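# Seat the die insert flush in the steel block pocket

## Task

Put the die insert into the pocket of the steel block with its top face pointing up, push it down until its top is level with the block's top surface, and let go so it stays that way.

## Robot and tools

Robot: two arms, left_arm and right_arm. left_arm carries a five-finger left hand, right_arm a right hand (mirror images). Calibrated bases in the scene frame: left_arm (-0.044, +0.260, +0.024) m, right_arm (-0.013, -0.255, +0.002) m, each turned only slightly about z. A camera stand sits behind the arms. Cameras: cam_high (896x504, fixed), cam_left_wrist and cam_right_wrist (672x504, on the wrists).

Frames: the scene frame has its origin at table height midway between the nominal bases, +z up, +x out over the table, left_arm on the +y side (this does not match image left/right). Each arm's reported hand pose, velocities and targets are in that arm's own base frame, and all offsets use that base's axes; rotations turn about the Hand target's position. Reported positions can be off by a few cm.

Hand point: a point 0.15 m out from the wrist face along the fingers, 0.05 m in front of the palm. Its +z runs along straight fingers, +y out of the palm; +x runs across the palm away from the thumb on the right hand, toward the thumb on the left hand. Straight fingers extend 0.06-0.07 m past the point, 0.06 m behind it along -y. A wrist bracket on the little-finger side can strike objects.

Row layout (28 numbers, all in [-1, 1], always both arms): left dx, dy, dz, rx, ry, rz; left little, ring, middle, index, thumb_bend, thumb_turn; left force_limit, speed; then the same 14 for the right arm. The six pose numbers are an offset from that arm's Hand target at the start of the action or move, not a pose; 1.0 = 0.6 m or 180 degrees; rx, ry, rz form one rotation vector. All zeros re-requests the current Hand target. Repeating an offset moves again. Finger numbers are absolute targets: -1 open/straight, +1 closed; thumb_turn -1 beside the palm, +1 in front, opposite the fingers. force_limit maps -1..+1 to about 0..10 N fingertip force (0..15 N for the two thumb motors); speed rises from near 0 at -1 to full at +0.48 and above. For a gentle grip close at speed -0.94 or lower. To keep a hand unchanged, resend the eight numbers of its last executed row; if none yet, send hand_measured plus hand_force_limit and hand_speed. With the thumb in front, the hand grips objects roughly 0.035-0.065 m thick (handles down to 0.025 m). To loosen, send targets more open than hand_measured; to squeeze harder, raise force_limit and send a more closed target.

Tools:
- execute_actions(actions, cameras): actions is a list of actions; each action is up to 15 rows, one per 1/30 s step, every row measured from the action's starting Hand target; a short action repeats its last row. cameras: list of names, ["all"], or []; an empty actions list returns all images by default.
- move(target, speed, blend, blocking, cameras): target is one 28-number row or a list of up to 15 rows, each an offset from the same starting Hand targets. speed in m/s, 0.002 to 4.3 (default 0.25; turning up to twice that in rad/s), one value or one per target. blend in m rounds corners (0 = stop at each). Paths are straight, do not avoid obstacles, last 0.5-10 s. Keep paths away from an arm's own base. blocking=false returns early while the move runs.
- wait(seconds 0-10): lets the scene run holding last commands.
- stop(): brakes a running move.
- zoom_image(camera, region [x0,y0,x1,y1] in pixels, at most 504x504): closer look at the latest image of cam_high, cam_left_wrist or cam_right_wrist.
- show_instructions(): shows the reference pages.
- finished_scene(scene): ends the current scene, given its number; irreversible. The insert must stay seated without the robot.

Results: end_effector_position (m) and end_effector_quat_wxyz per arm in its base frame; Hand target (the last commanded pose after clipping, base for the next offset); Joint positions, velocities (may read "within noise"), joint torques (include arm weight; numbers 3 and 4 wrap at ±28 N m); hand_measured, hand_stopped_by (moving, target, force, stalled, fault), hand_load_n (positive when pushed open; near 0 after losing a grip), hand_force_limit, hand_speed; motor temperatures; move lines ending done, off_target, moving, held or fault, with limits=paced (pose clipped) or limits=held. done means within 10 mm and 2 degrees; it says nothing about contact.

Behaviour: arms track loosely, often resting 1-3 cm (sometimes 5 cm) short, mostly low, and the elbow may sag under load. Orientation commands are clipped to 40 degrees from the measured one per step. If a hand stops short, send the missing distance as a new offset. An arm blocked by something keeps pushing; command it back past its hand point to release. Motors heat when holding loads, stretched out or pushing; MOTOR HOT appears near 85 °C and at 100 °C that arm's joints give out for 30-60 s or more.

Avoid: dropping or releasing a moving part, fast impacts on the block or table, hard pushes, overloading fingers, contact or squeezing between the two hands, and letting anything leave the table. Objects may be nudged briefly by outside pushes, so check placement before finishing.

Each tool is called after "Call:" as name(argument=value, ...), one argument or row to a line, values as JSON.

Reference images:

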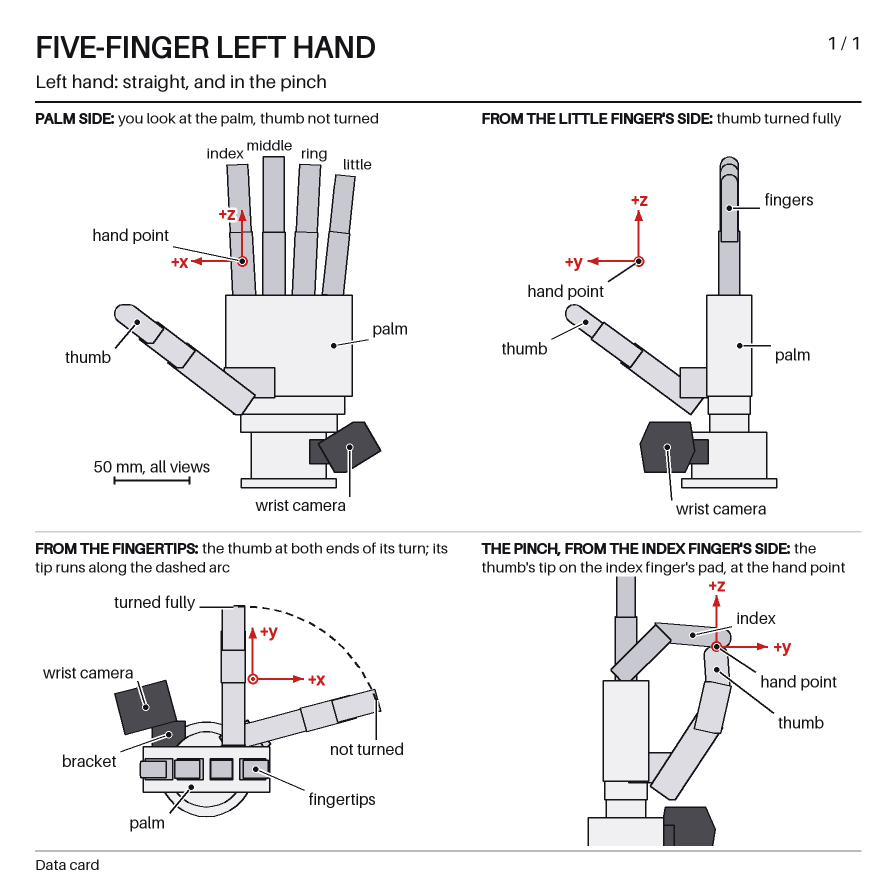

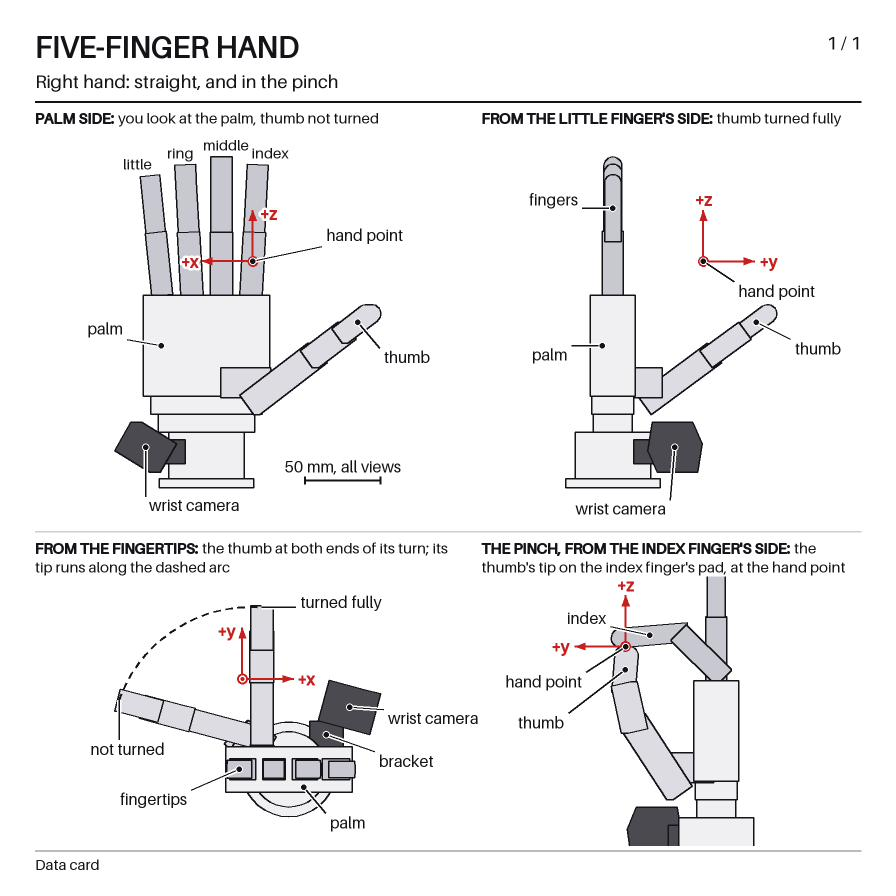

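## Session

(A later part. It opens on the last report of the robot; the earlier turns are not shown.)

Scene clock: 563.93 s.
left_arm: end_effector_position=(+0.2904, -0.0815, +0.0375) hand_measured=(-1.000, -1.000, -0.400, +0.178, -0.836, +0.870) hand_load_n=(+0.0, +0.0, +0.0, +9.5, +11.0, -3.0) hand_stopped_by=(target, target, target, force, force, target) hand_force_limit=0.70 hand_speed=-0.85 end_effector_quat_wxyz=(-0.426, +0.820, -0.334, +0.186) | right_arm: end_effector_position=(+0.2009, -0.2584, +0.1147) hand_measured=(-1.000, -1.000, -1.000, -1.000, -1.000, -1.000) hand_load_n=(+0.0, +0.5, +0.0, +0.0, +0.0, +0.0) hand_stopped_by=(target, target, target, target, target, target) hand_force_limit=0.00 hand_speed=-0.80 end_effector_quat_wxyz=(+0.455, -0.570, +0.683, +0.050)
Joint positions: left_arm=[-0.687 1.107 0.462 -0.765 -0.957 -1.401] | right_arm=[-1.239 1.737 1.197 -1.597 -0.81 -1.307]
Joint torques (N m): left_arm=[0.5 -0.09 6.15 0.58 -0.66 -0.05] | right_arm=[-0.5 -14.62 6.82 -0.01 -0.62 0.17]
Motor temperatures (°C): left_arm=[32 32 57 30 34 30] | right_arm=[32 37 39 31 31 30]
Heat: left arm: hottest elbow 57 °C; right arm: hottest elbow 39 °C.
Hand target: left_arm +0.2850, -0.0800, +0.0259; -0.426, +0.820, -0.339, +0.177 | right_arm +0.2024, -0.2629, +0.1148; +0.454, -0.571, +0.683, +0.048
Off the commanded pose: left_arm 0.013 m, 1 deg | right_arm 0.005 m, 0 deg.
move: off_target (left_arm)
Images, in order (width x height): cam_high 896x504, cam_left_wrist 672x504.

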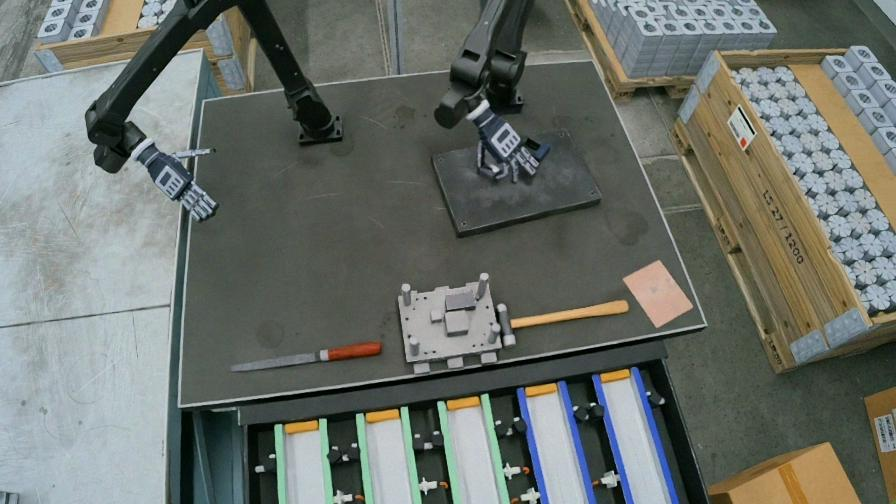

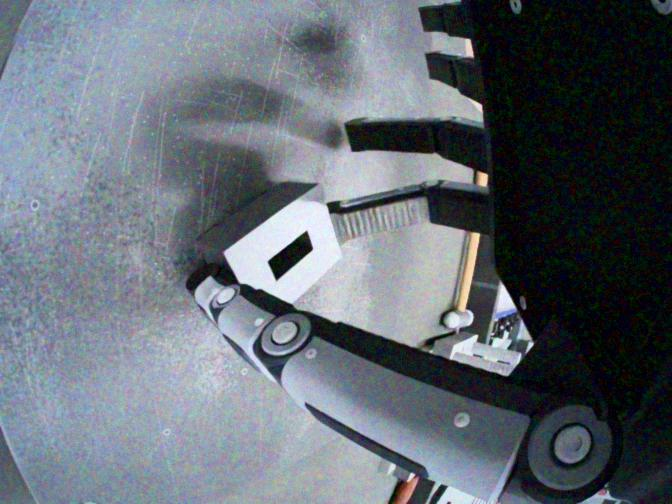

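Call:
move(
  target=[
    [0,0,0.01,0,0,0,-1,-1,-0.4,0.6,-0.65,0.87,0.7,-0.85,0,0,0,0,0,0,-1,-1,-1,-1,-1,-1,0,-0.8],
    [0,0,0.01,0,0,0,-1,-1,-0.4,-0.3,-0.92,0.87,-0.7,-0.3,0,0,0,0,0,0,-1,-1,-1,-1,-1,-1,0,-0.8],
    [0,0,0.13,0,0,0,-1,-1,-0.4,-0.3,-0.95,0.87,-0.7,-0.3,0,0,0,0,0,0,-1,-1,-1,-1,-1,-1,0,-0.8],
  ],
  speed=[0.03,0.03,0.08],
  cameras=["cam_high","cam_left_wrist"],
)

Call:
zoom_image(
  camera="cam_high",
  region=[470, 130, 530, 190],
)

Call:
zoom_image(
  camera="cam_left_wrist",
  region=[120, 120, 320, 320],
)

Scene clock: 571.77 s.
left_arm: end_effector_position=(+0.2697, -0.0651, +0.0807) hand_measured=(-1.000, -1.000, -0.400, -0.300, -0.950, +0.870) hand_load_n=(+0.0, +0.0, +0.0, +0.0, +0.0, +0.0) hand_stopped_by=(target, target, target, target, target, target) hand_force_limit=-0.70 hand_speed=-0.30 end_effector_quat_wxyz=(-0.435, +0.815, -0.352, +0.151) | right_arm: end_effector_position=(+0.2009, -0.2584, +0.1147) hand_measured=(-1.000, -1.000, -1.000, -1.000, -1.000, -1.000) hand_load_n=(+0.5, +0.0, +0.0, +0.0, +0.0, +0.0) hand_stopped_by=(target, target, target, target, target, target) hand_force_limit=0.00 hand_speed=-0.80 end_effector_quat_wxyz=(+0.455, -0.570, +0.683, +0.050)
Joint positions: left_arm=[-0.687 0.978 0.531 -1.045 -0.954 -1.401] | right_arm=[-1.239 1.737 1.197 -1.597 -0.81 -1.307]
Joint torques (N m): left_arm=[0.5 -2.08 13.16 -0.2 -0.76 -0.03] | right_arm=[-0.38 -14.74 6.82 -0.08 -0.61 0.2]
Motor temperatures (°C): left_arm=[31 32 55 30 33 30] | right_arm=[32 37 39 31 31 30]
Heat: left arm: hottest elbow 55 °C; right arm: hottest elbow 39 °C.
Hand target: left_arm +0.2850, -0.0800, +0.1039; -0.426, +0.820, -0.339, +0.177 | right_arm +0.2024, -0.2629, +0.1148; +0.454, -0.571, +0.683, +0.048
Off the commanded pose: left_arm 0.032 m, 4 deg | right_arm 0.005 m, 0 deg.
move: off_target (left_arm); target 3's new numbers were sent with left_arm's hand 0.031 m and 4 deg from that target
Images, in order (width x height): cam_high 896x504, cam_left_wrist 672x504.

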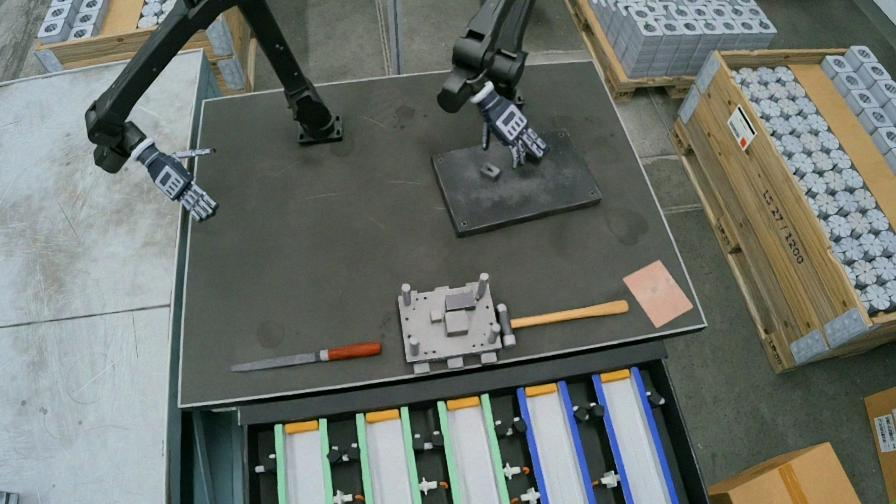

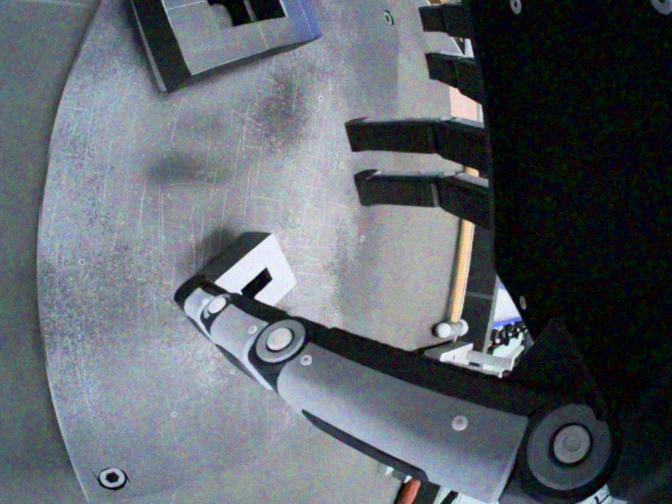

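Scaled by 8.400 from the camera's 896x504 image, which has a finer 1280x720 frame.

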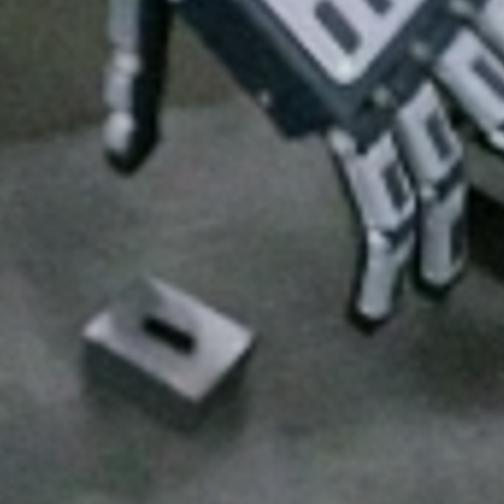

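Scaled by 2.520 from the camera's 672x504 image, which has a finer 960x720 frame.

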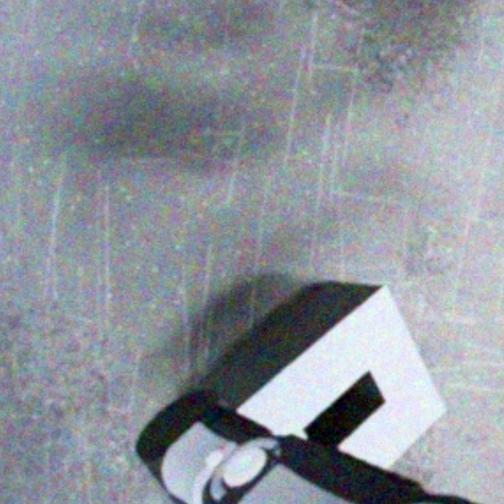

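Call:
move(
  target=[
    [0,0.0333,0.027,0,0,0,-1,-1,-0.4,-0.35,-0.95,0.87,-0.7,-0.3,0,0,0,0,0,0,-1,-1,-1,-1,-1,-1,0,-0.8],
    [0.0137,-0.0073,0.0,0,0,0,-1,-1,-0.4,-0.35,-0.95,0.87,-0.7,-0.3,0,0,0,0,0,0,-1,-1,-1,-1,-1,-1,0,-0.8],
    [0.0137,-0.0073,-0.075,0,0,0,-1,-1,-0.4,-0.35,-0.95,0.87,-0.7,-0.3,0,0,0,0,0,0,-1,-1,-1,-1,-1,-1,0,-0.8],
  ],
  speed=0.08,
  cameras=["cam_left_wrist"],
)

Call:
zoom_image(
  camera="cam_left_wrist",
  region=[160, 150, 360, 350],
)

Scene clock: 579.77 s.
left_arm: end_effector_position=(+0.2931, -0.0832, +0.0625) hand_measured=(-1.000, -1.000, -0.400, -0.350, -0.950, +0.870) hand_load_n=(-0.5, +0.0, +0.0, +0.0, +0.0, +0.0) hand_stopped_by=(target, target, target, target, target, target) hand_force_limit=-0.70 hand_speed=-0.30 end_effector_quat_wxyz=(-0.425, +0.820, -0.341, +0.177) | right_arm: end_effector_position=(+0.2009, -0.2584, +0.1147) hand_measured=(-1.000, -1.000, -1.000, -1.000, -1.000, -1.000) hand_load_n=(+0.0, +0.0, +0.0, +0.0, +0.0, +0.0) hand_stopped_by=(target, target, target, target, target, target) hand_force_limit=0.00 hand_speed=-0.80 end_effector_quat_wxyz=(+0.455, -0.570, +0.683, +0.050)
Joint positions: left_arm=[-0.68 1.068 0.522 -0.874 -0.949 -1.385] | right_arm=[-1.239 1.737 1.197 -1.597 -0.81 -1.307]
Joint torques (N m): left_arm=[0.62 -1.03 7.76 0.53 -0.94 -0.07] | right_arm=[-0.32 -14.92 6.86 -0.09 -0.6 0.18]
Heat: left arm: hottest elbow 54 °C; right arm: hottest elbow 39 °C.
Hand target: left_arm +0.2932, -0.0844, +0.0589; -0.426, +0.820, -0.340, +0.177 | right_arm +0.2024, -0.2629, +0.1148; +0.454, -0.571, +0.683, +0.048
Off the commanded pose: left_arm 0.004 m, 0 deg | right_arm 0.005 m, 0 deg.
move: done
Images, in order (width x height): cam_left_wrist 672x504.

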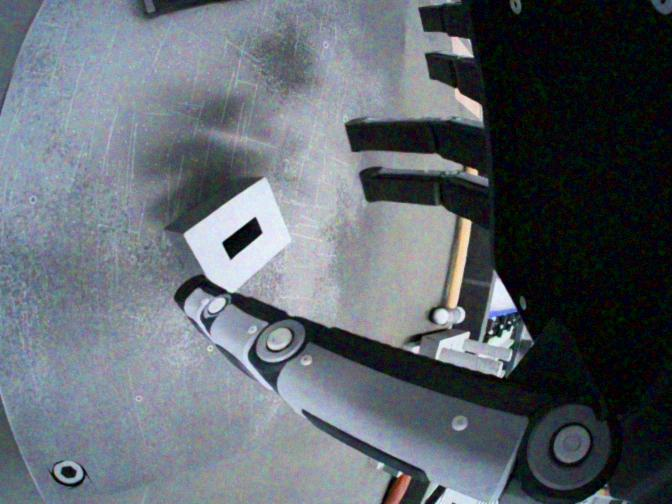

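Scaled by 2.520 from the camera's 672x504 image, which has a finer 960x720 frame.

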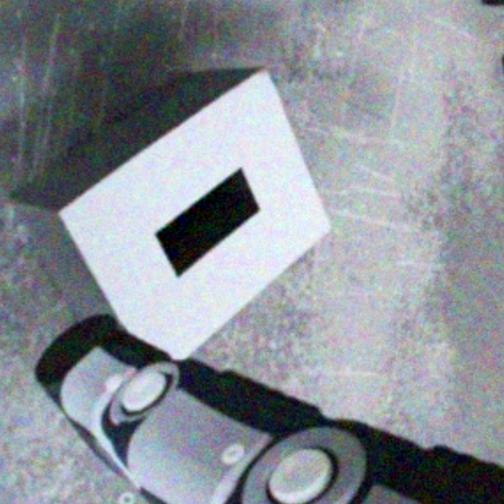

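Call:
move(
  target=[
    [-0.0203,0.024,0.058,0,0,0,-1,-1,-0.4,-0.35,-0.95,0.87,-0.7,-0.3,0,0,0,0,0,0,-1,-1,-1,-1,-1,-1,0,-0.8],
    [-0.0102,0.0055,0.05,0,0,0,-1,-1,-0.4,-0.35,-0.95,0.87,-0.7,-0.3,0,0,0,0,0,0,-1,-1,-1,-1,-1,-1,0,-0.8],
    [-0.0102,0.0055,-0.024,0,0,0,-1,-1,-0.4,-0.35,-0.95,0.87,-0.7,-0.3,0,0,0,0,0,0,-1,-1,-1,-1,-1,-1,0,-0.8],
  ],
  speed=0.08,
  cameras=["cam_left_wrist"],
)

Call:
zoom_image(
  camera="cam_left_wrist",
  region=[160, 150, 360, 350],
)

Scene clock: 584.53 s.
left_arm: end_effector_position=(+0.2872, -0.0797, +0.0481) hand_measured=(-1.000, -1.000, -0.400, -0.350, -0.950, +0.870) hand_load_n=(+0.0, +0.0, +0.0, +0.0, +0.0, +0.0) hand_stopped_by=(target, target, target, target, target, target) hand_force_limit=-0.70 hand_speed=-0.30 end_effector_quat_wxyz=(-0.425, +0.820, -0.340, +0.176) | right_arm: end_effector_position=(+0.2009, -0.2584, +0.1147) hand_measured=(-1.000, -1.000, -1.000, -1.000, -1.000, -1.000) hand_load_n=(+0.0, +0.0, +0.0, +0.0, +0.0, +0.0) hand_stopped_by=(target, target, target, target, target, target) hand_force_limit=0.00 hand_speed=-0.80 end_effector_quat_wxyz=(+0.455, -0.570, +0.683, +0.050)
Joint positions: left_arm=[-0.684 1.078 0.484 -0.833 -0.95 -1.394] | right_arm=[-1.239 1.737 1.197 -1.597 -0.81 -1.307]
Joint torques (N m): left_arm=[0.38 -0.79 7.43 0.46 -0.95 -0.08] | right_arm=[-0.5 -15.03 6.82 -0.09 -0.62 0.17]
Heat: left arm: hottest elbow 53 °C; right arm: hottest elbow 39 °C.
Hand target: left_arm +0.2871, -0.0811, +0.0445; -0.426, +0.820, -0.340, +0.177 | right_arm +0.2024, -0.2629, +0.1148; +0.454, -0.571, +0.683, +0.048
Off the commanded pose: left_arm 0.004 m, 0 deg | right_arm 0.005 m, 0 deg.
move: done
Images, in order (width x height): cam_left_wrist 672x504.

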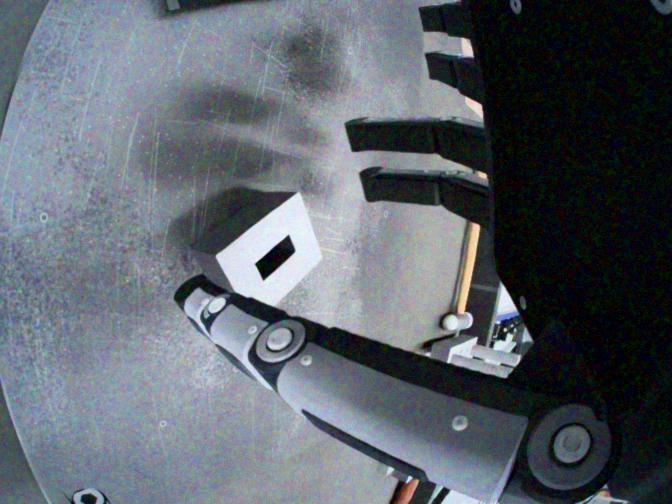

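Scaled by 2.520 from the camera's 672x504 image, which has a finer 960x720 frame.

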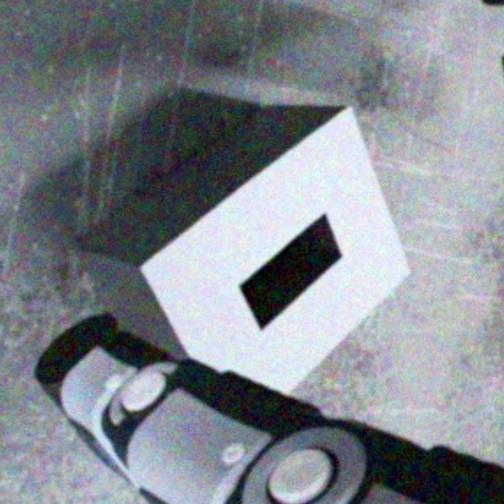

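Call:
move(
  target=[
    [0,0,-0.0035,0,0,0,-1,-1,-0.4,-0.1,-0.88,0.87,-0.7,-0.5,0,0,0,0,0,0,-1,-1,-1,-1,-1,-1,0,-0.8],
    [0,0,-0.0035,0,0,0,-1,-1,-0.4,0.5,-0.78,0.87,-0.7,-0.85,0,0,0,0,0,0,-1,-1,-1,-1,-1,-1,0,-0.8],
    [0,0,-0.0035,0,0,0,-1,-1,-0.4,0.58,-0.7,0.87,0.3,-0.85,0,0,0,0,0,0,-1,-1,-1,-1,-1,-1,0,-0.8],
  ],
  speed=0.05,
  cameras=["cam_left_wrist"],
)

Call:
zoom_image(
  camera="cam_left_wrist",
  region=[160, 150, 360, 350],
)

Scene clock: 590.63 s.
left_arm: end_effector_position=(+0.2884, -0.0808, +0.0472) hand_measured=(-1.000, -1.000, -0.400, +0.580, -0.700, +0.870) hand_load_n=(+0.0, +0.0, +0.0, +0.0, +0.5, +0.0) hand_stopped_by=(target, target, target, target, target, target) hand_force_limit=0.30 hand_speed=-0.85 end_effector_quat_wxyz=(-0.425, +0.820, -0.340, +0.178) | right_arm: end_effector_position=(+0.2009, -0.2584, +0.1147) hand_measured=(-1.000, -1.000, -1.000, -1.000, -1.000, -1.000) hand_load_n=(+0.0, +0.0, +0.0, +0.0, +0.0, +0.0) hand_stopped_by=(target, target, target, target, target, target) hand_force_limit=0.00 hand_speed=-0.80 end_effector_quat_wxyz=(+0.455, -0.570, +0.683, +0.050)
Joint positions: left_arm=[-0.685 1.084 0.484 -0.824 -0.95 -1.394] | right_arm=[-1.239 1.737 1.197 -1.597 -0.81 -1.307]
Joint torques (N m): left_arm=[0.38 -0.85 7.1 0.55 -0.93 -0.08] | right_arm=[-0.44 -14.86 6.86 -0.08 -0.63 0.18]
Heat: left arm: hottest elbow 53 °C; right arm: hottest elbow 39 °C.
Hand target: left_arm +0.2870, -0.0811, +0.0424; -0.426, +0.820, -0.340, +0.177 | right_arm +0.2024, -0.2629, +0.1148; +0.454, -0.571, +0.683, +0.048
Off the commanded pose: left_arm 0.005 m, 0 deg | right_arm 0.005 m, 0 deg.
move: done
Images, in order (width x height): cam_left_wrist 672x504.

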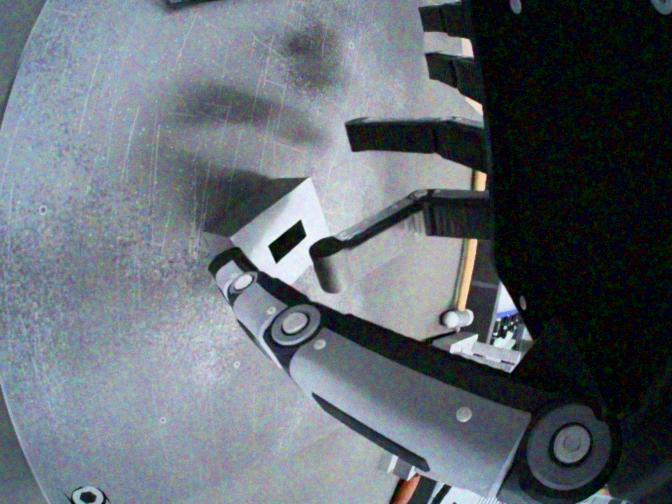

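Scaled by 2.520 from the camera's 672x504 image, which has a finer 960x720 frame.

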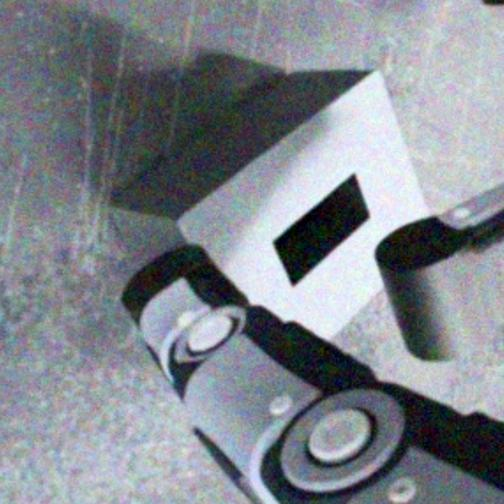

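Call:
move(
  target=[
    [0,0,0.0,0,0,0,-1,-1,-0.4,-0.3,-0.95,0.87,-0.7,0.0,0,0,0,0,0,0,-1,-1,-1,-1,-1,-1,0,-0.8],
    [0,0.02,0.09,0,0,0,-1,-1,-0.4,-0.35,-0.95,0.87,-0.7,0.0,0,0,0,0,0,0,-1,-1,-1,-1,-1,-1,0,-0.8],
    [0,0,0.08,0,0,0,-1,-1,-0.4,-0.35,-0.95,0.87,-0.7,0.0,0,0,0,0,0,0,-1,-1,-1,-1,-1,-1,0,-0.8],
    [0,0,0.01,0,0,0,-1,-1,-0.4,-0.35,-0.95,0.87,-0.7,0.0,0,0,0,0,0,0,-1,-1,-1,-1,-1,-1,0,-0.8],
  ],
  speed=0.08,
  cameras=["cam_left_wrist"],
)

Call:
zoom_image(
  camera="cam_left_wrist",
  region=[160, 150, 360, 350],
)

Scene clock: 596.87 s.
left_arm: end_effector_position=(+0.2872, -0.0800, +0.0521) hand_measured=(-1.000, -1.000, -0.400, -0.350, -0.950, +0.870) hand_load_n=(+0.0, +0.0, +0.0, +0.0, +0.0, +0.0) hand_stopped_by=(target, target, target, target, target, target) hand_force_limit=-0.70 hand_speed=0.00 end_effector_quat_wxyz=(-0.425, +0.820, -0.341, +0.177) | right_arm: end_effector_position=(+0.2009, -0.2584, +0.1147) hand_measured=(-1.000, -1.000, -1.000, -1.000, -1.000, -1.000) hand_load_n=(+0.0, +0.0, +0.0, +0.0, +0.0, +0.0) hand_stopped_by=(target, target, target, target, target, target) hand_force_limit=0.00 hand_speed=-0.80 end_effector_quat_wxyz=(+0.455, -0.570, +0.683, +0.050)
Joint positions: left_arm=[-0.685 1.069 0.491 -0.849 -0.95 -1.394] | right_arm=[-1.239 1.737 1.197 -1.597 -0.81 -1.307]
Joint torques (N m): left_arm=[0.67 -0.79 7.47 0.5 -0.95 -0.08] | right_arm=[-0.44 -14.97 6.82 -0.03 -0.62 0.18]
Heat: left arm: hottest elbow 52 °C; right arm: hottest elbow 39 °C.
Hand target: left_arm +0.2871, -0.0811, +0.0485; -0.426, +0.820, -0.339, +0.177 | right_arm +0.2024, -0.2629, +0.1148; +0.454, -0.571, +0.683, +0.048
Off the commanded pose: left_arm 0.004 m, 0 deg | right_arm 0.005 m, 0 deg.
move: done; target 2's new numbers were sent with left_arm's hand 0.029 m and 2 deg from that target
Images, in order (width x height): cam_left_wrist 672x504.

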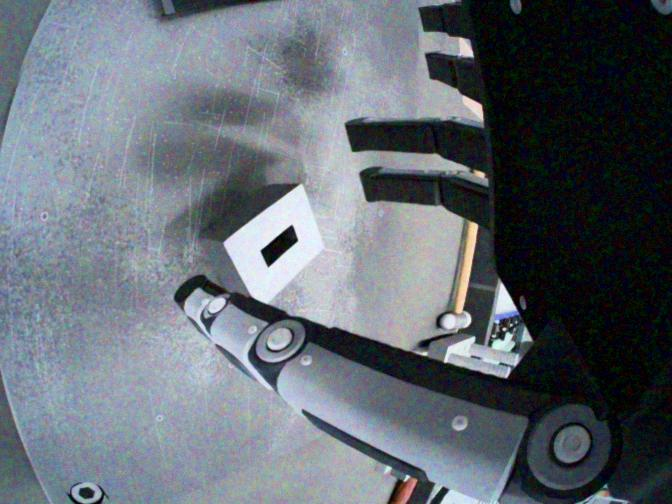

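Scaled by 2.520 from the camera's 672x504 image, which has a finer 960x720 frame.

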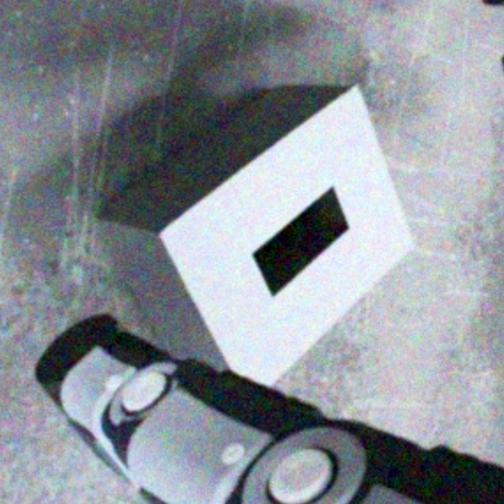

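Call:
move(
  target=[
    [-0.0102,0.0218,0.0775,0,0,0,-1,-1,-0.4,-0.35,-0.95,0.87,-0.7,0.0,0,0,0,0,0,0,-1,-1,-1,-1,-1,-1,0,-0.8],
    [0.0045,0.0045,0.069,0,0,0,-1,-1,-0.4,-0.35,-0.95,0.87,-0.7,0.0,0,0,0,0,0,0,-1,-1,-1,-1,-1,-1,0,-0.8],
    [0.0045,0.0045,-0.0167,0,0,0,-1,-1,-0.4,-0.35,-0.9,0.87,-0.7,0.0,0,0,0,0,0,0,-1,-1,-1,-1,-1,-1,0,-0.8],
    [0.0045,0.0045,-0.0167,0,0,0,-1,-1,-0.4,0.3,-0.84,0.87,-0.7,-0.85,0,0,0,0,0,0,-1,-1,-1,-1,-1,-1,0,-0.8],
  ],
  speed=0.08,
  cameras=["cam_left_wrist"],
)

Call:
zoom_image(
  camera="cam_left_wrist",
  region=[160, 150, 360, 350],
)

Scene clock: 604.37 s.
left_arm: end_effector_position=(+0.2907, -0.0774, +0.0426) hand_measured=(-1.000, -1.000, -0.400, +0.162, -0.840, +0.870) hand_load_n=(+0.0, +0.0, +0.0, +3.0, +3.5, -0.5) hand_stopped_by=(target, target, target, force, target, target) hand_force_limit=-0.70 hand_speed=-0.85 end_effector_quat_wxyz=(-0.426, +0.820, -0.338, +0.179) | right_arm: end_effector_position=(+0.2009, -0.2584, +0.1147) hand_measured=(-1.000, -1.000, -1.000, -1.000, -1.000, -1.000) hand_load_n=(+0.0, +0.0, +0.0, +0.0, +0.0, +0.0) hand_stopped_by=(target, target, target, target, target, target) hand_force_limit=0.00 hand_speed=-0.80 end_effector_quat_wxyz=(+0.455, -0.570, +0.683, +0.050)
Joint positions: left_arm=[-0.67 1.09 0.471 -0.784 -0.95 -1.372] | right_arm=[-1.239 1.737 1.197 -1.597 -0.81 -1.307]
Joint torques (N m): left_arm=[0.67 -0.85 7.36 0.49 -0.81 -0.02] | right_arm=[-0.38 -14.92 6.87 -0.03 -0.62 0.19]
Heat: left arm: hottest elbow 51 °C; right arm: hottest elbow 39 °C.
Hand target: left_arm +0.2898, -0.0783, +0.0385; -0.426, +0.820, -0.339, +0.177 | right_arm +0.2024, -0.2629, +0.1148; +0.454, -0.571, +0.683, +0.048
Off the commanded pose: left_arm 0.004 m, 0 deg | right_arm 0.005 m, 0 deg.
move: done
Images, in order (width x height): cam_left_wrist 672x504.

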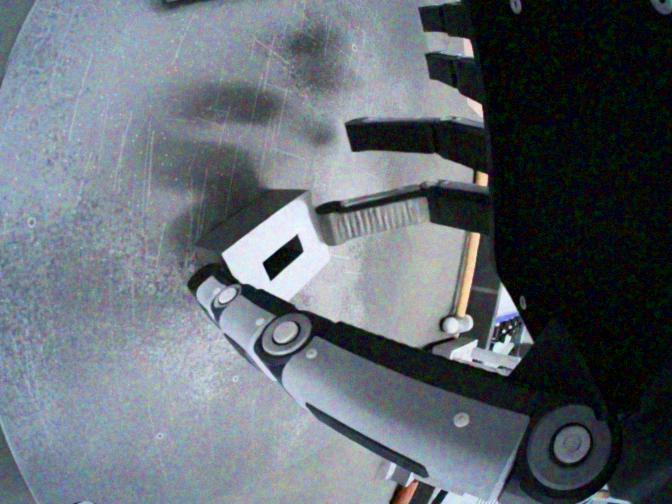

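Scaled by 2.520 from the camera's 672x504 image, which has a finer 960x720 frame.

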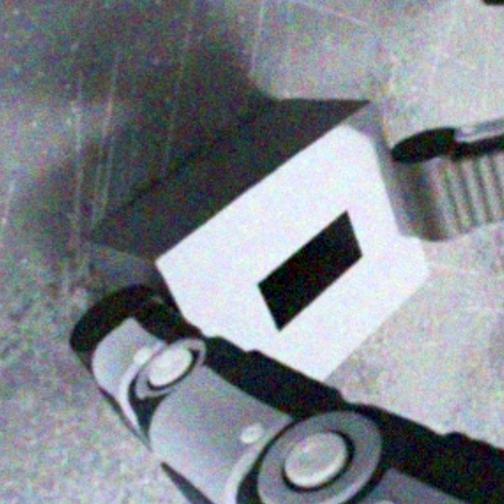

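Call:
move(
  target=[
    [0,0,0.0,0,0,0,-1,-1,-0.4,-0.3,-0.93,0.87,-0.7,-0.3,0,0,0,0,0,0,-1,-1,-1,-1,-1,-1,0,-0.8],
    [-0.012,0.02,0.09,-0.0275,0.0275,0,-1,-1,-0.4,-0.35,-0.95,0.87,-0.7,0.0,0,0,0,0,0,0,-1,-1,-1,-1,-1,-1,0,-0.8],
    [0,0,0.08,-0.0275,0.0275,0,-1,-1,-0.4,-0.35,-0.95,0.87,-0.7,0.0,0,0,0,0,0,0,-1,-1,-1,-1,-1,-1,0,-0.8],
    [0,0,0.008,-0.0275,0.0275,0,-1,-1,-0.4,-0.35,-0.95,0.87,-0.7,0.0,0,0,0,0,0,0,-1,-1,-1,-1,-1,-1,0,-0.8],
  ],
  speed=0.08,
  cameras=["cam_left_wrist"],
)

Call:
zoom_image(
  camera="cam_left_wrist",
  region=[160, 150, 360, 350],
)

Scene clock: 612.63 s.
left_arm: end_effector_position=(+0.2896, -0.0767, +0.0469) hand_measured=(-1.000, -1.000, -0.400, -0.350, -0.950, +0.870) hand_load_n=(+0.0, +0.0, +0.0, +0.0, +0.0, +0.5) hand_stopped_by=(target, target, target, target, target, target) hand_force_limit=-0.70 hand_speed=0.00 end_effector_quat_wxyz=(-0.375, +0.844, -0.351, +0.155) | right_arm: end_effector_position=(+0.2009, -0.2584, +0.1147) hand_measured=(-1.000, -1.000, -1.000, -1.000, -1.000, -1.000) hand_load_n=(+0.0, +0.0, +0.0, +0.0, +0.0, +0.0) hand_stopped_by=(target, target, target, target, target, target) hand_force_limit=0.00 hand_speed=-0.80 end_effector_quat_wxyz=(+0.455, -0.570, +0.683, +0.050)
Joint positions: left_arm=[-0.58 1.043 0.498 -0.802 -0.812 -1.266] | right_arm=[-1.239 1.737 1.197 -1.597 -0.81 -1.307]
Joint torques (N m): left_arm=[0.44 -0.85 7.87 0.57 -0.83 -0.1] | right_arm=[-0.26 -14.8 6.86 -0.05 -0.61 0.18]
Heat: left arm: hottest elbow 51 °C; right arm: hottest elbow 39 °C.
Hand target: left_arm +0.2898, -0.0783, +0.0432; -0.375, +0.844, -0.350, +0.156 | right_arm +0.2024, -0.2629, +0.1148; +0.454, -0.571, +0.683, +0.048
Off the commanded pose: left_arm 0.004 m, 0 deg | right_arm 0.005 m, 0 deg.
move: done; target 2's new numbers were sent with left_arm's hand 0.030 m and 3 deg from that target
Images, in order (width x height): cam_left_wrist 672x504.

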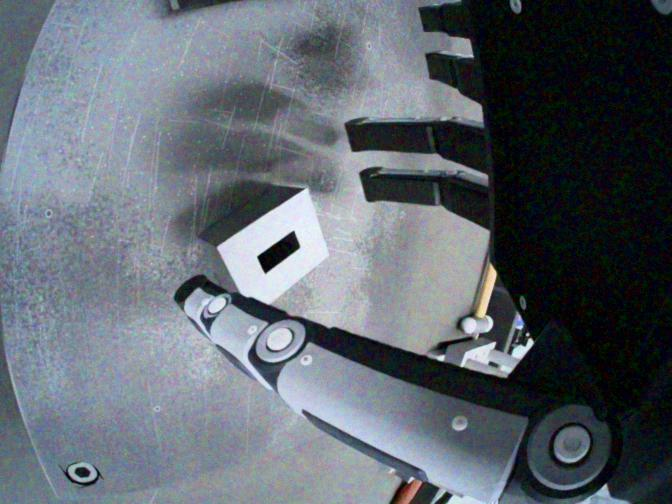

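Scaled by 2.520 from the camera's 672x504 image, which has a finer 960x720 frame.

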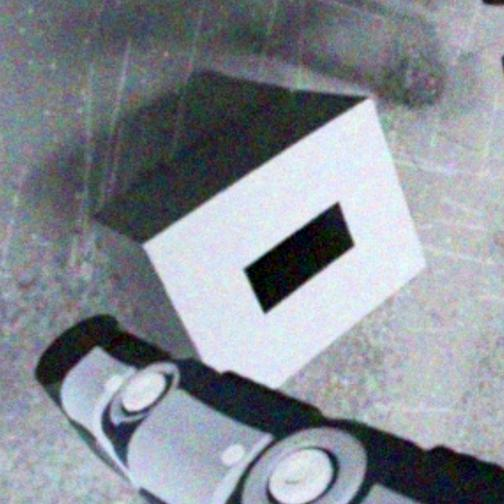

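Call:
move(
  target=[
    [0,0,-0.013,0,0,0,-1,-1,-0.4,-0.3,-0.9,0.87,-0.7,0.0,0,0,0,0,0,0,-1,-1,-1,-1,-1,-1,0,-0.8],
    [0,0,-0.013,0,0,0,-1,-1,-0.4,0.3,-0.84,0.87,-0.7,-0.85,0,0,0,0,0,0,-1,-1,-1,-1,-1,-1,0,-0.8],
  ],
  speed=0.06,
  cameras=["cam_left_wrist"],
)

Call:
zoom_image(
  camera="cam_left_wrist",
  region=[160, 150, 360, 350],
)

Scene clock: 616.73 s.
left_arm: end_effector_position=(+0.2903, -0.0769, +0.0395) hand_measured=(-1.000, -1.000, -0.400, +0.156, -0.840, +0.870) hand_load_n=(+0.0, +0.0, +0.0, +3.5, +3.5, +0.0) hand_stopped_by=(target, target, target, force, target, target) hand_force_limit=-0.70 hand_speed=-0.85 end_effector_quat_wxyz=(-0.375, +0.844, -0.351, +0.156) | right_arm: end_effector_position=(+0.2009, -0.2584, +0.1147) hand_measured=(-1.000, -1.000, -1.000, -1.000, -1.000, -1.000) hand_load_n=(+0.0, +0.0, +0.0, +0.0, +0.0, +0.0) hand_stopped_by=(target, target, target, target, target, target) hand_force_limit=0.00 hand_speed=-0.80 end_effector_quat_wxyz=(+0.455, -0.570, +0.683, +0.050)
Joint positions: left_arm=[-0.58 1.062 0.486 -0.771 -0.813 -1.266] | right_arm=[-1.239 1.737 1.197 -1.597 -0.81 -1.307]
Joint torques (N m): left_arm=[0.44 -0.85 7.62 0.7 -0.8 -0.1] | right_arm=[-0.56 -14.92 6.8 -0.09 -0.6 0.17]
Motor temperatures (°C): left_arm=[31 32 50 30 34 30] | right_arm=[32 37 39 31 31 30]
Heat: left arm: hottest elbow 50 °C; right arm: hottest elbow 39 °C.
Hand target: left_arm +0.2898, -0.0783, +0.0354; -0.375, +0.844, -0.350, +0.156 | right_arm +0.2024, -0.2629, +0.1148; +0.454, -0.571, +0.683, +0.048
Off the commanded pose: left_arm 0.004 m, 0 deg | right_arm 0.005 m, 0 deg.
move: done
Images, in order (width x height): cam_left_wrist 672x504.

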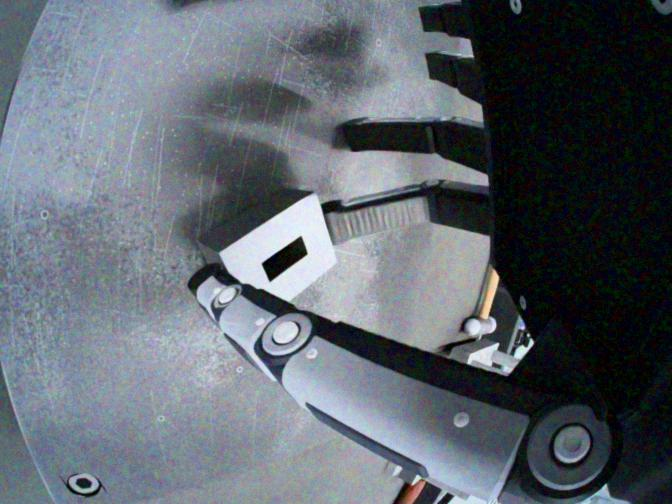

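Scaled by 2.520 from the camera's 672x504 image, which has a finer 960x720 frame.

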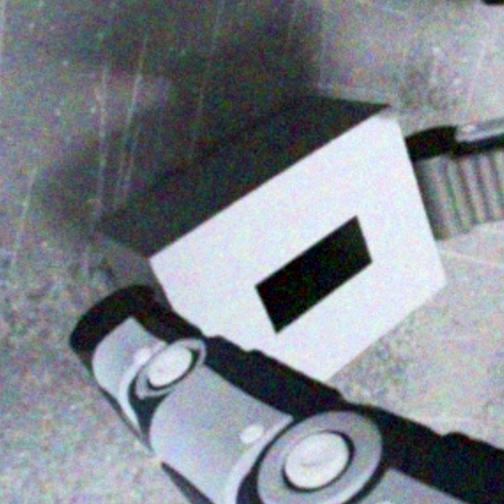

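Call:
move(
  target=[
    [0,0,0,0,0,0,-1,-1,-0.4,0.5,-0.75,0.87,0.3,-0.85,0,0,0,0,0,0,-1,-1,-1,-1,-1,-1,0,-0.8],
    [0,0,0.15,0,0,0,-1,-1,-0.4,0.5,-0.75,0.87,0.3,-0.85,0,0,0,0,0,0,-1,-1,-1,-1,-1,-1,0,-0.8],
  ],
  speed=0.07,
  cameras=["cam_left_wrist"],
)

Call:
zoom_image(
  camera="cam_left_wrist",
  region=[160, 150, 360, 350],
)

Scene clock: 621.17 s.
left_arm: end_effector_position=(+0.2695, -0.0635, +0.0938) hand_measured=(-1.000, -1.000, -0.400, +0.166, -0.826, +0.870) hand_load_n=(+0.0, +0.0, +0.0, +8.5, +10.0, -1.0) hand_stopped_by=(target, target, target, force, force, target) hand_force_limit=0.30 hand_speed=-0.85 end_effector_quat_wxyz=(-0.381, +0.841, -0.366, +0.120) | right_arm: end_effector_position=(+0.2009, -0.2584, +0.1147) hand_measured=(-1.000, -1.000, -1.000, -1.000, -1.000, -1.000) hand_load_n=(+0.0, +0.0, +0.0, +0.0, +0.0, +0.0) hand_stopped_by=(target, target, target, target, target, target) hand_force_limit=0.00 hand_speed=-0.80 end_effector_quat_wxyz=(+0.455, -0.570, +0.683, +0.050)
Joint positions: left_arm=[-0.58 0.94 0.59 -1.077 -0.812 -1.268] | right_arm=[-1.239 1.737 1.197 -1.597 -0.81 -1.307]
Joint torques (N m): left_arm=[0.62 -2.43 14.79 0.01 -0.8 -0.05] | right_arm=[-0.38 -14.8 6.75 -0.1 -0.63 0.17]
Heat: left arm: hottest elbow 50 °C; right arm: hottest elbow 39 °C.
Hand target: left_arm +0.2898, -0.0783, +0.1255; -0.375, +0.844, -0.350, +0.156 | right_arm +0.2024, -0.2629, +0.1148; +0.454, -0.571, +0.683, +0.048
Off the commanded pose: left_arm 0.040 m, 5 deg | right_arm 0.005 m, 0 deg.
move: off_target (left_arm)
Images, in order (width x height): cam_left_wrist 672x504.

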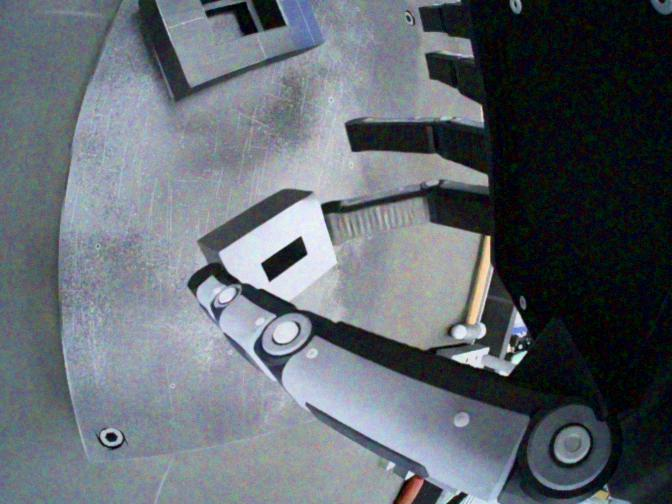

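Scaled by 2.520 from the camera's 672x504 image, which has a finer 960x720 frame.

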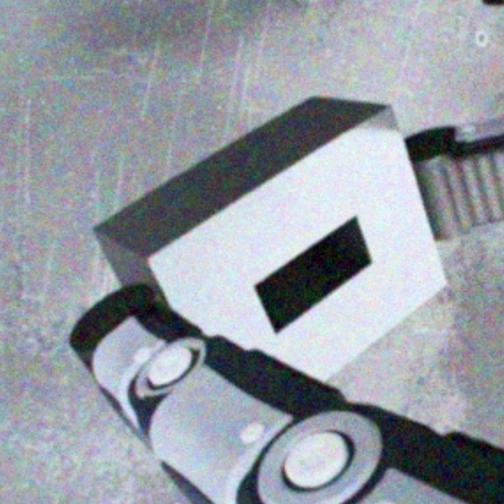

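Call:
zoom_image(
  camera="cam_left_wrist",
  region=[120, 0, 340, 110],
)

Call:
move(
  target=[
    [-0.095,0.243,0.02,0,0,0,-1,-1,-0.4,0.5,-0.75,0.87,0.3,-0.85,0,0,0,0,0,0,-1,-1,-1,-1,-1,-1,0,-0.8],
    [-0.095,0.2185,0.0,0,0,0,-1,-1,-0.4,0.5,-0.75,0.87,0.3,-0.85,0,0,0,0,0,0,-1,-1,-1,-1,-1,-1,0,-0.8],
    [-0.095,0.2185,-0.04,0,0,0,-1,-1,-0.4,0.5,-0.75,0.87,0.3,-0.85,0,0,0,0,0,0,-1,-1,-1,-1,-1,-1,0,-0.8],
  ],
  speed=[0.13,0.07,0.06],
  cameras=["cam_left_wrist","cam_high"],
)

Call:
zoom_image(
  camera="cam_left_wrist",
  region=[60, 100, 360, 325],
)

Scaled by 2.291 from the camera's 672x504 image, which has a finer 960x720 frame.

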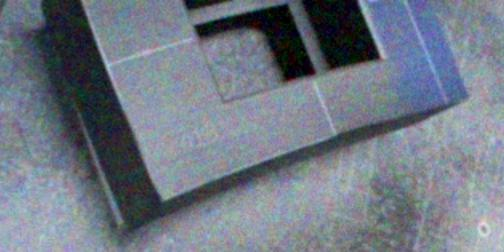

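Scene clock: 626.23 s.
left_arm: end_effector_position=(+0.2257, +0.0543, +0.0953) hand_measured=(-1.000, -1.000, -0.400, +0.166, -0.826, +0.870) hand_load_n=(+0.0, +0.0, +0.0, +8.5, +9.5, -1.0) hand_stopped_by=(target, target, target, force, force, target) hand_force_limit=0.30 hand_speed=-0.85 end_effector_quat_wxyz=(-0.370, +0.845, -0.360, +0.141) | right_arm: end_effector_position=(+0.2009, -0.2584, +0.1147) hand_measured=(-1.000, -1.000, -1.000, -1.000, -1.000, -1.000) hand_load_n=(+0.0, +0.0, +0.0, +0.0, +0.0, +0.0) hand_stopped_by=(target, target, target, target, target, target) hand_force_limit=0.00 hand_speed=-0.80 end_effector_quat_wxyz=(+0.455, -0.570, +0.683, +0.050)
Joint positions: left_arm=[0.022 0.453 0.388 -0.862 -0.538 -0.559] | right_arm=[-1.239 1.737 1.197 -1.597 -0.81 -1.307]
Joint torques (N m): left_arm=[0.15 2.55 10.69 1.61 -0.62 -0.14] | right_arm=[-0.32 -14.8 6.83 -0.01 -0.63 0.19]
Heat: left arm: hottest elbow 51 °C; right arm: hottest elbow 39 °C.
Hand target: left_arm +0.2327, +0.0528, +0.1013; -0.375, +0.844, -0.350, +0.156 | right_arm +0.2024, -0.2629, +0.1148; +0.454, -0.571, +0.683, +0.048
Off the commanded pose: left_arm 0.010 m, 2 deg | right_arm 0.005 m, 0 deg.
move: done
Images, in order (width x height): cam_high 896x504, cam_left_wrist 672x504.

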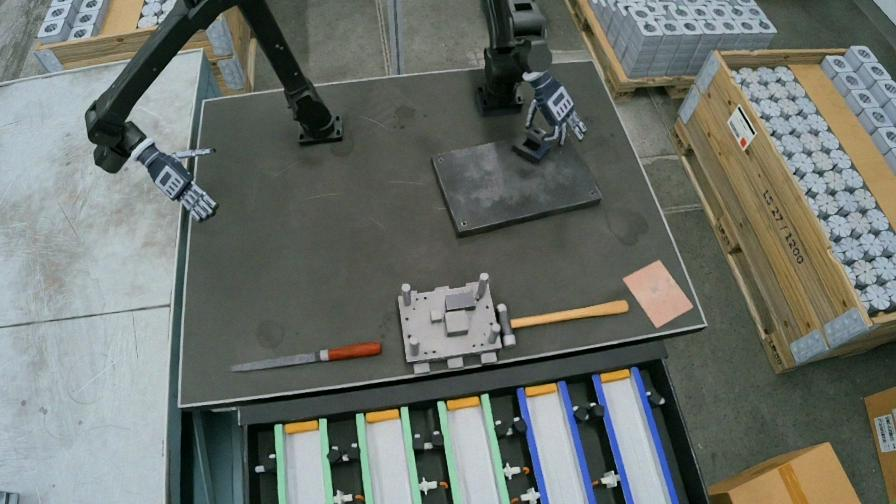

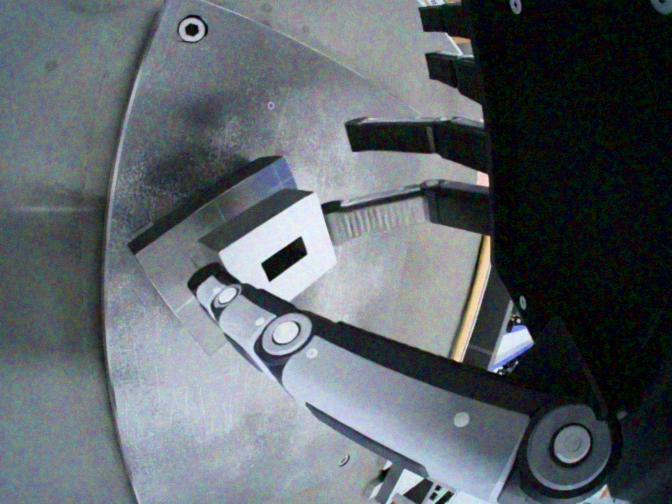

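Scaled by 1.680 from the camera's 672x504 image, which has a finer 960x720 frame.

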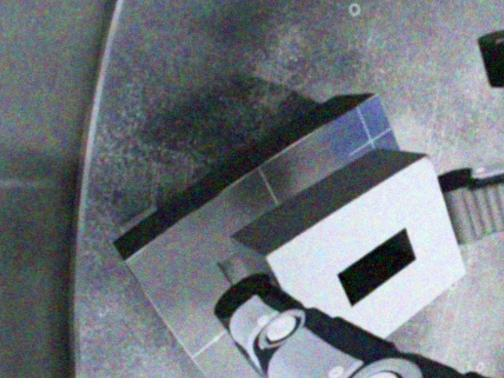

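Call:
move(
  target=[
    [0,0,-0.042,0,0,0,-1,-1,-0.4,0.5,-0.75,0.87,0.3,-0.85,0,0,0,0,0,0,-1,-1,-1,-1,-1,-1,0,-0.8],
  ],
  speed=[0.06],
  cameras=["cam_left_wrist","cam_high"],
)

Call:
zoom_image(
  camera="cam_left_wrist",
  region=[120, 120, 340, 300],
)

Call:
zoom_image(
  camera="cam_high",
  region=[500, 122, 560, 175],
)

Scene clock: 629.47 s.
left_arm: end_effector_position=(+0.2280, +0.0543, +0.0757) hand_measured=(-1.000, -1.000, -0.400, +0.166, -0.826, +0.870) hand_load_n=(+0.0, +0.0, +0.0, +8.0, +9.5, -1.5) hand_stopped_by=(target, target, target, force, force, target) hand_force_limit=0.30 hand_speed=-0.85 end_effector_quat_wxyz=(-0.374, +0.843, -0.356, +0.148) | right_arm: end_effector_position=(+0.2009, -0.2584, +0.1147) hand_measured=(-1.000, -1.000, -1.000, -1.000, -1.000, -1.000) hand_load_n=(+0.0, +0.0, +0.0, +0.0, +0.0, +0.0) hand_stopped_by=(target, target, target, target, target, target) hand_force_limit=0.00 hand_speed=-0.80 end_effector_quat_wxyz=(+0.455, -0.570, +0.683, +0.050)
Joint positions: left_arm=[0.021 0.453 0.329 -0.785 -0.539 -0.561] | right_arm=[-1.239 1.737 1.197 -1.597 -0.81 -1.307]
Joint torques (N m): left_arm=[0.15 3.55 10.19 1.65 -0.59 -0.13] | right_arm=[-0.32 -14.8 6.83 -0.05 -0.63 0.19]
Heat: left arm: hottest elbow 51 °C; right arm: hottest elbow 39 °C.
Hand target: left_arm +0.2327, +0.0527, +0.0761; -0.375, +0.844, -0.350, +0.156 | right_arm +0.2024, -0.2629, +0.1148; +0.454, -0.571, +0.683, +0.048
Off the commanded pose: left_arm 0.005 m, 1 deg | right_arm 0.005 m, 0 deg.
move: done
Images, in order (width x height): cam_high 896x504, cam_left_wrist 672x504.

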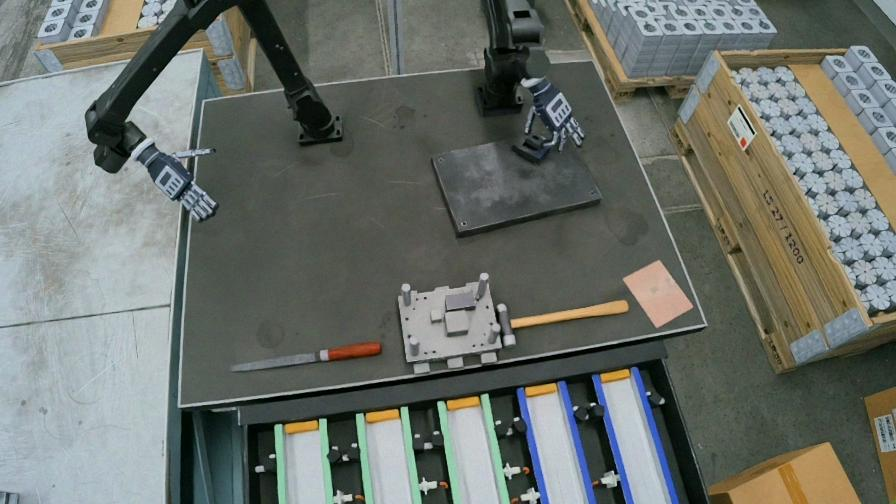

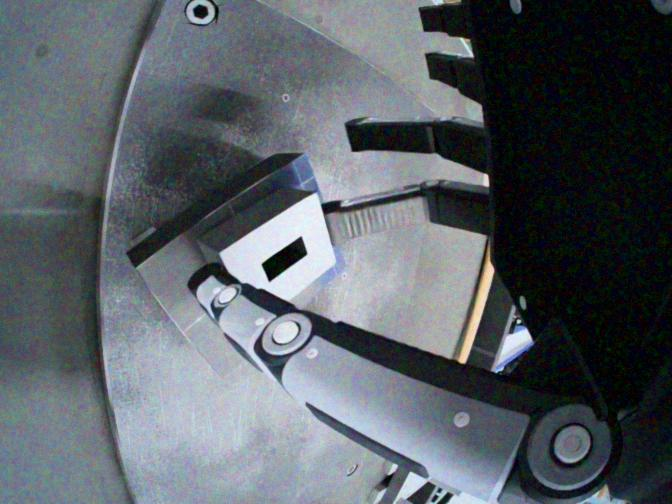

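Scaled by 2.291 from the camera's 672x504 image, which has a finer 960x720 frame.

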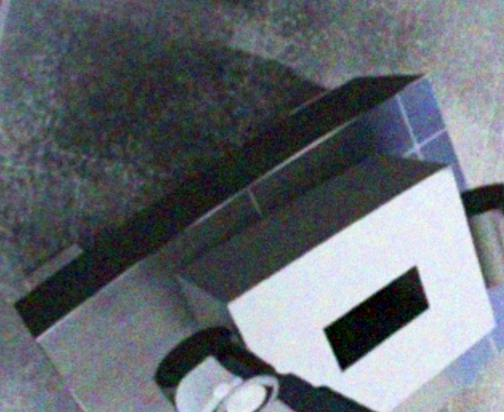

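Scaled by 8.400 from the camera's 896x504 image, which has a finer 1280x720 frame.

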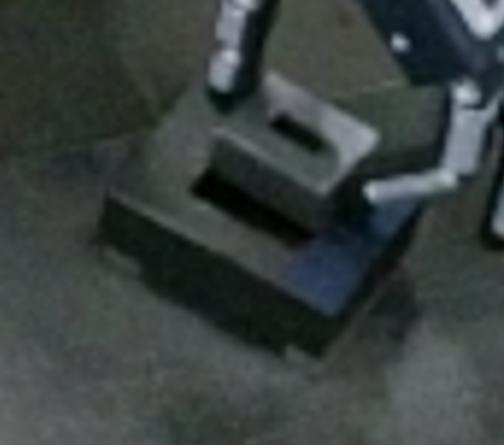

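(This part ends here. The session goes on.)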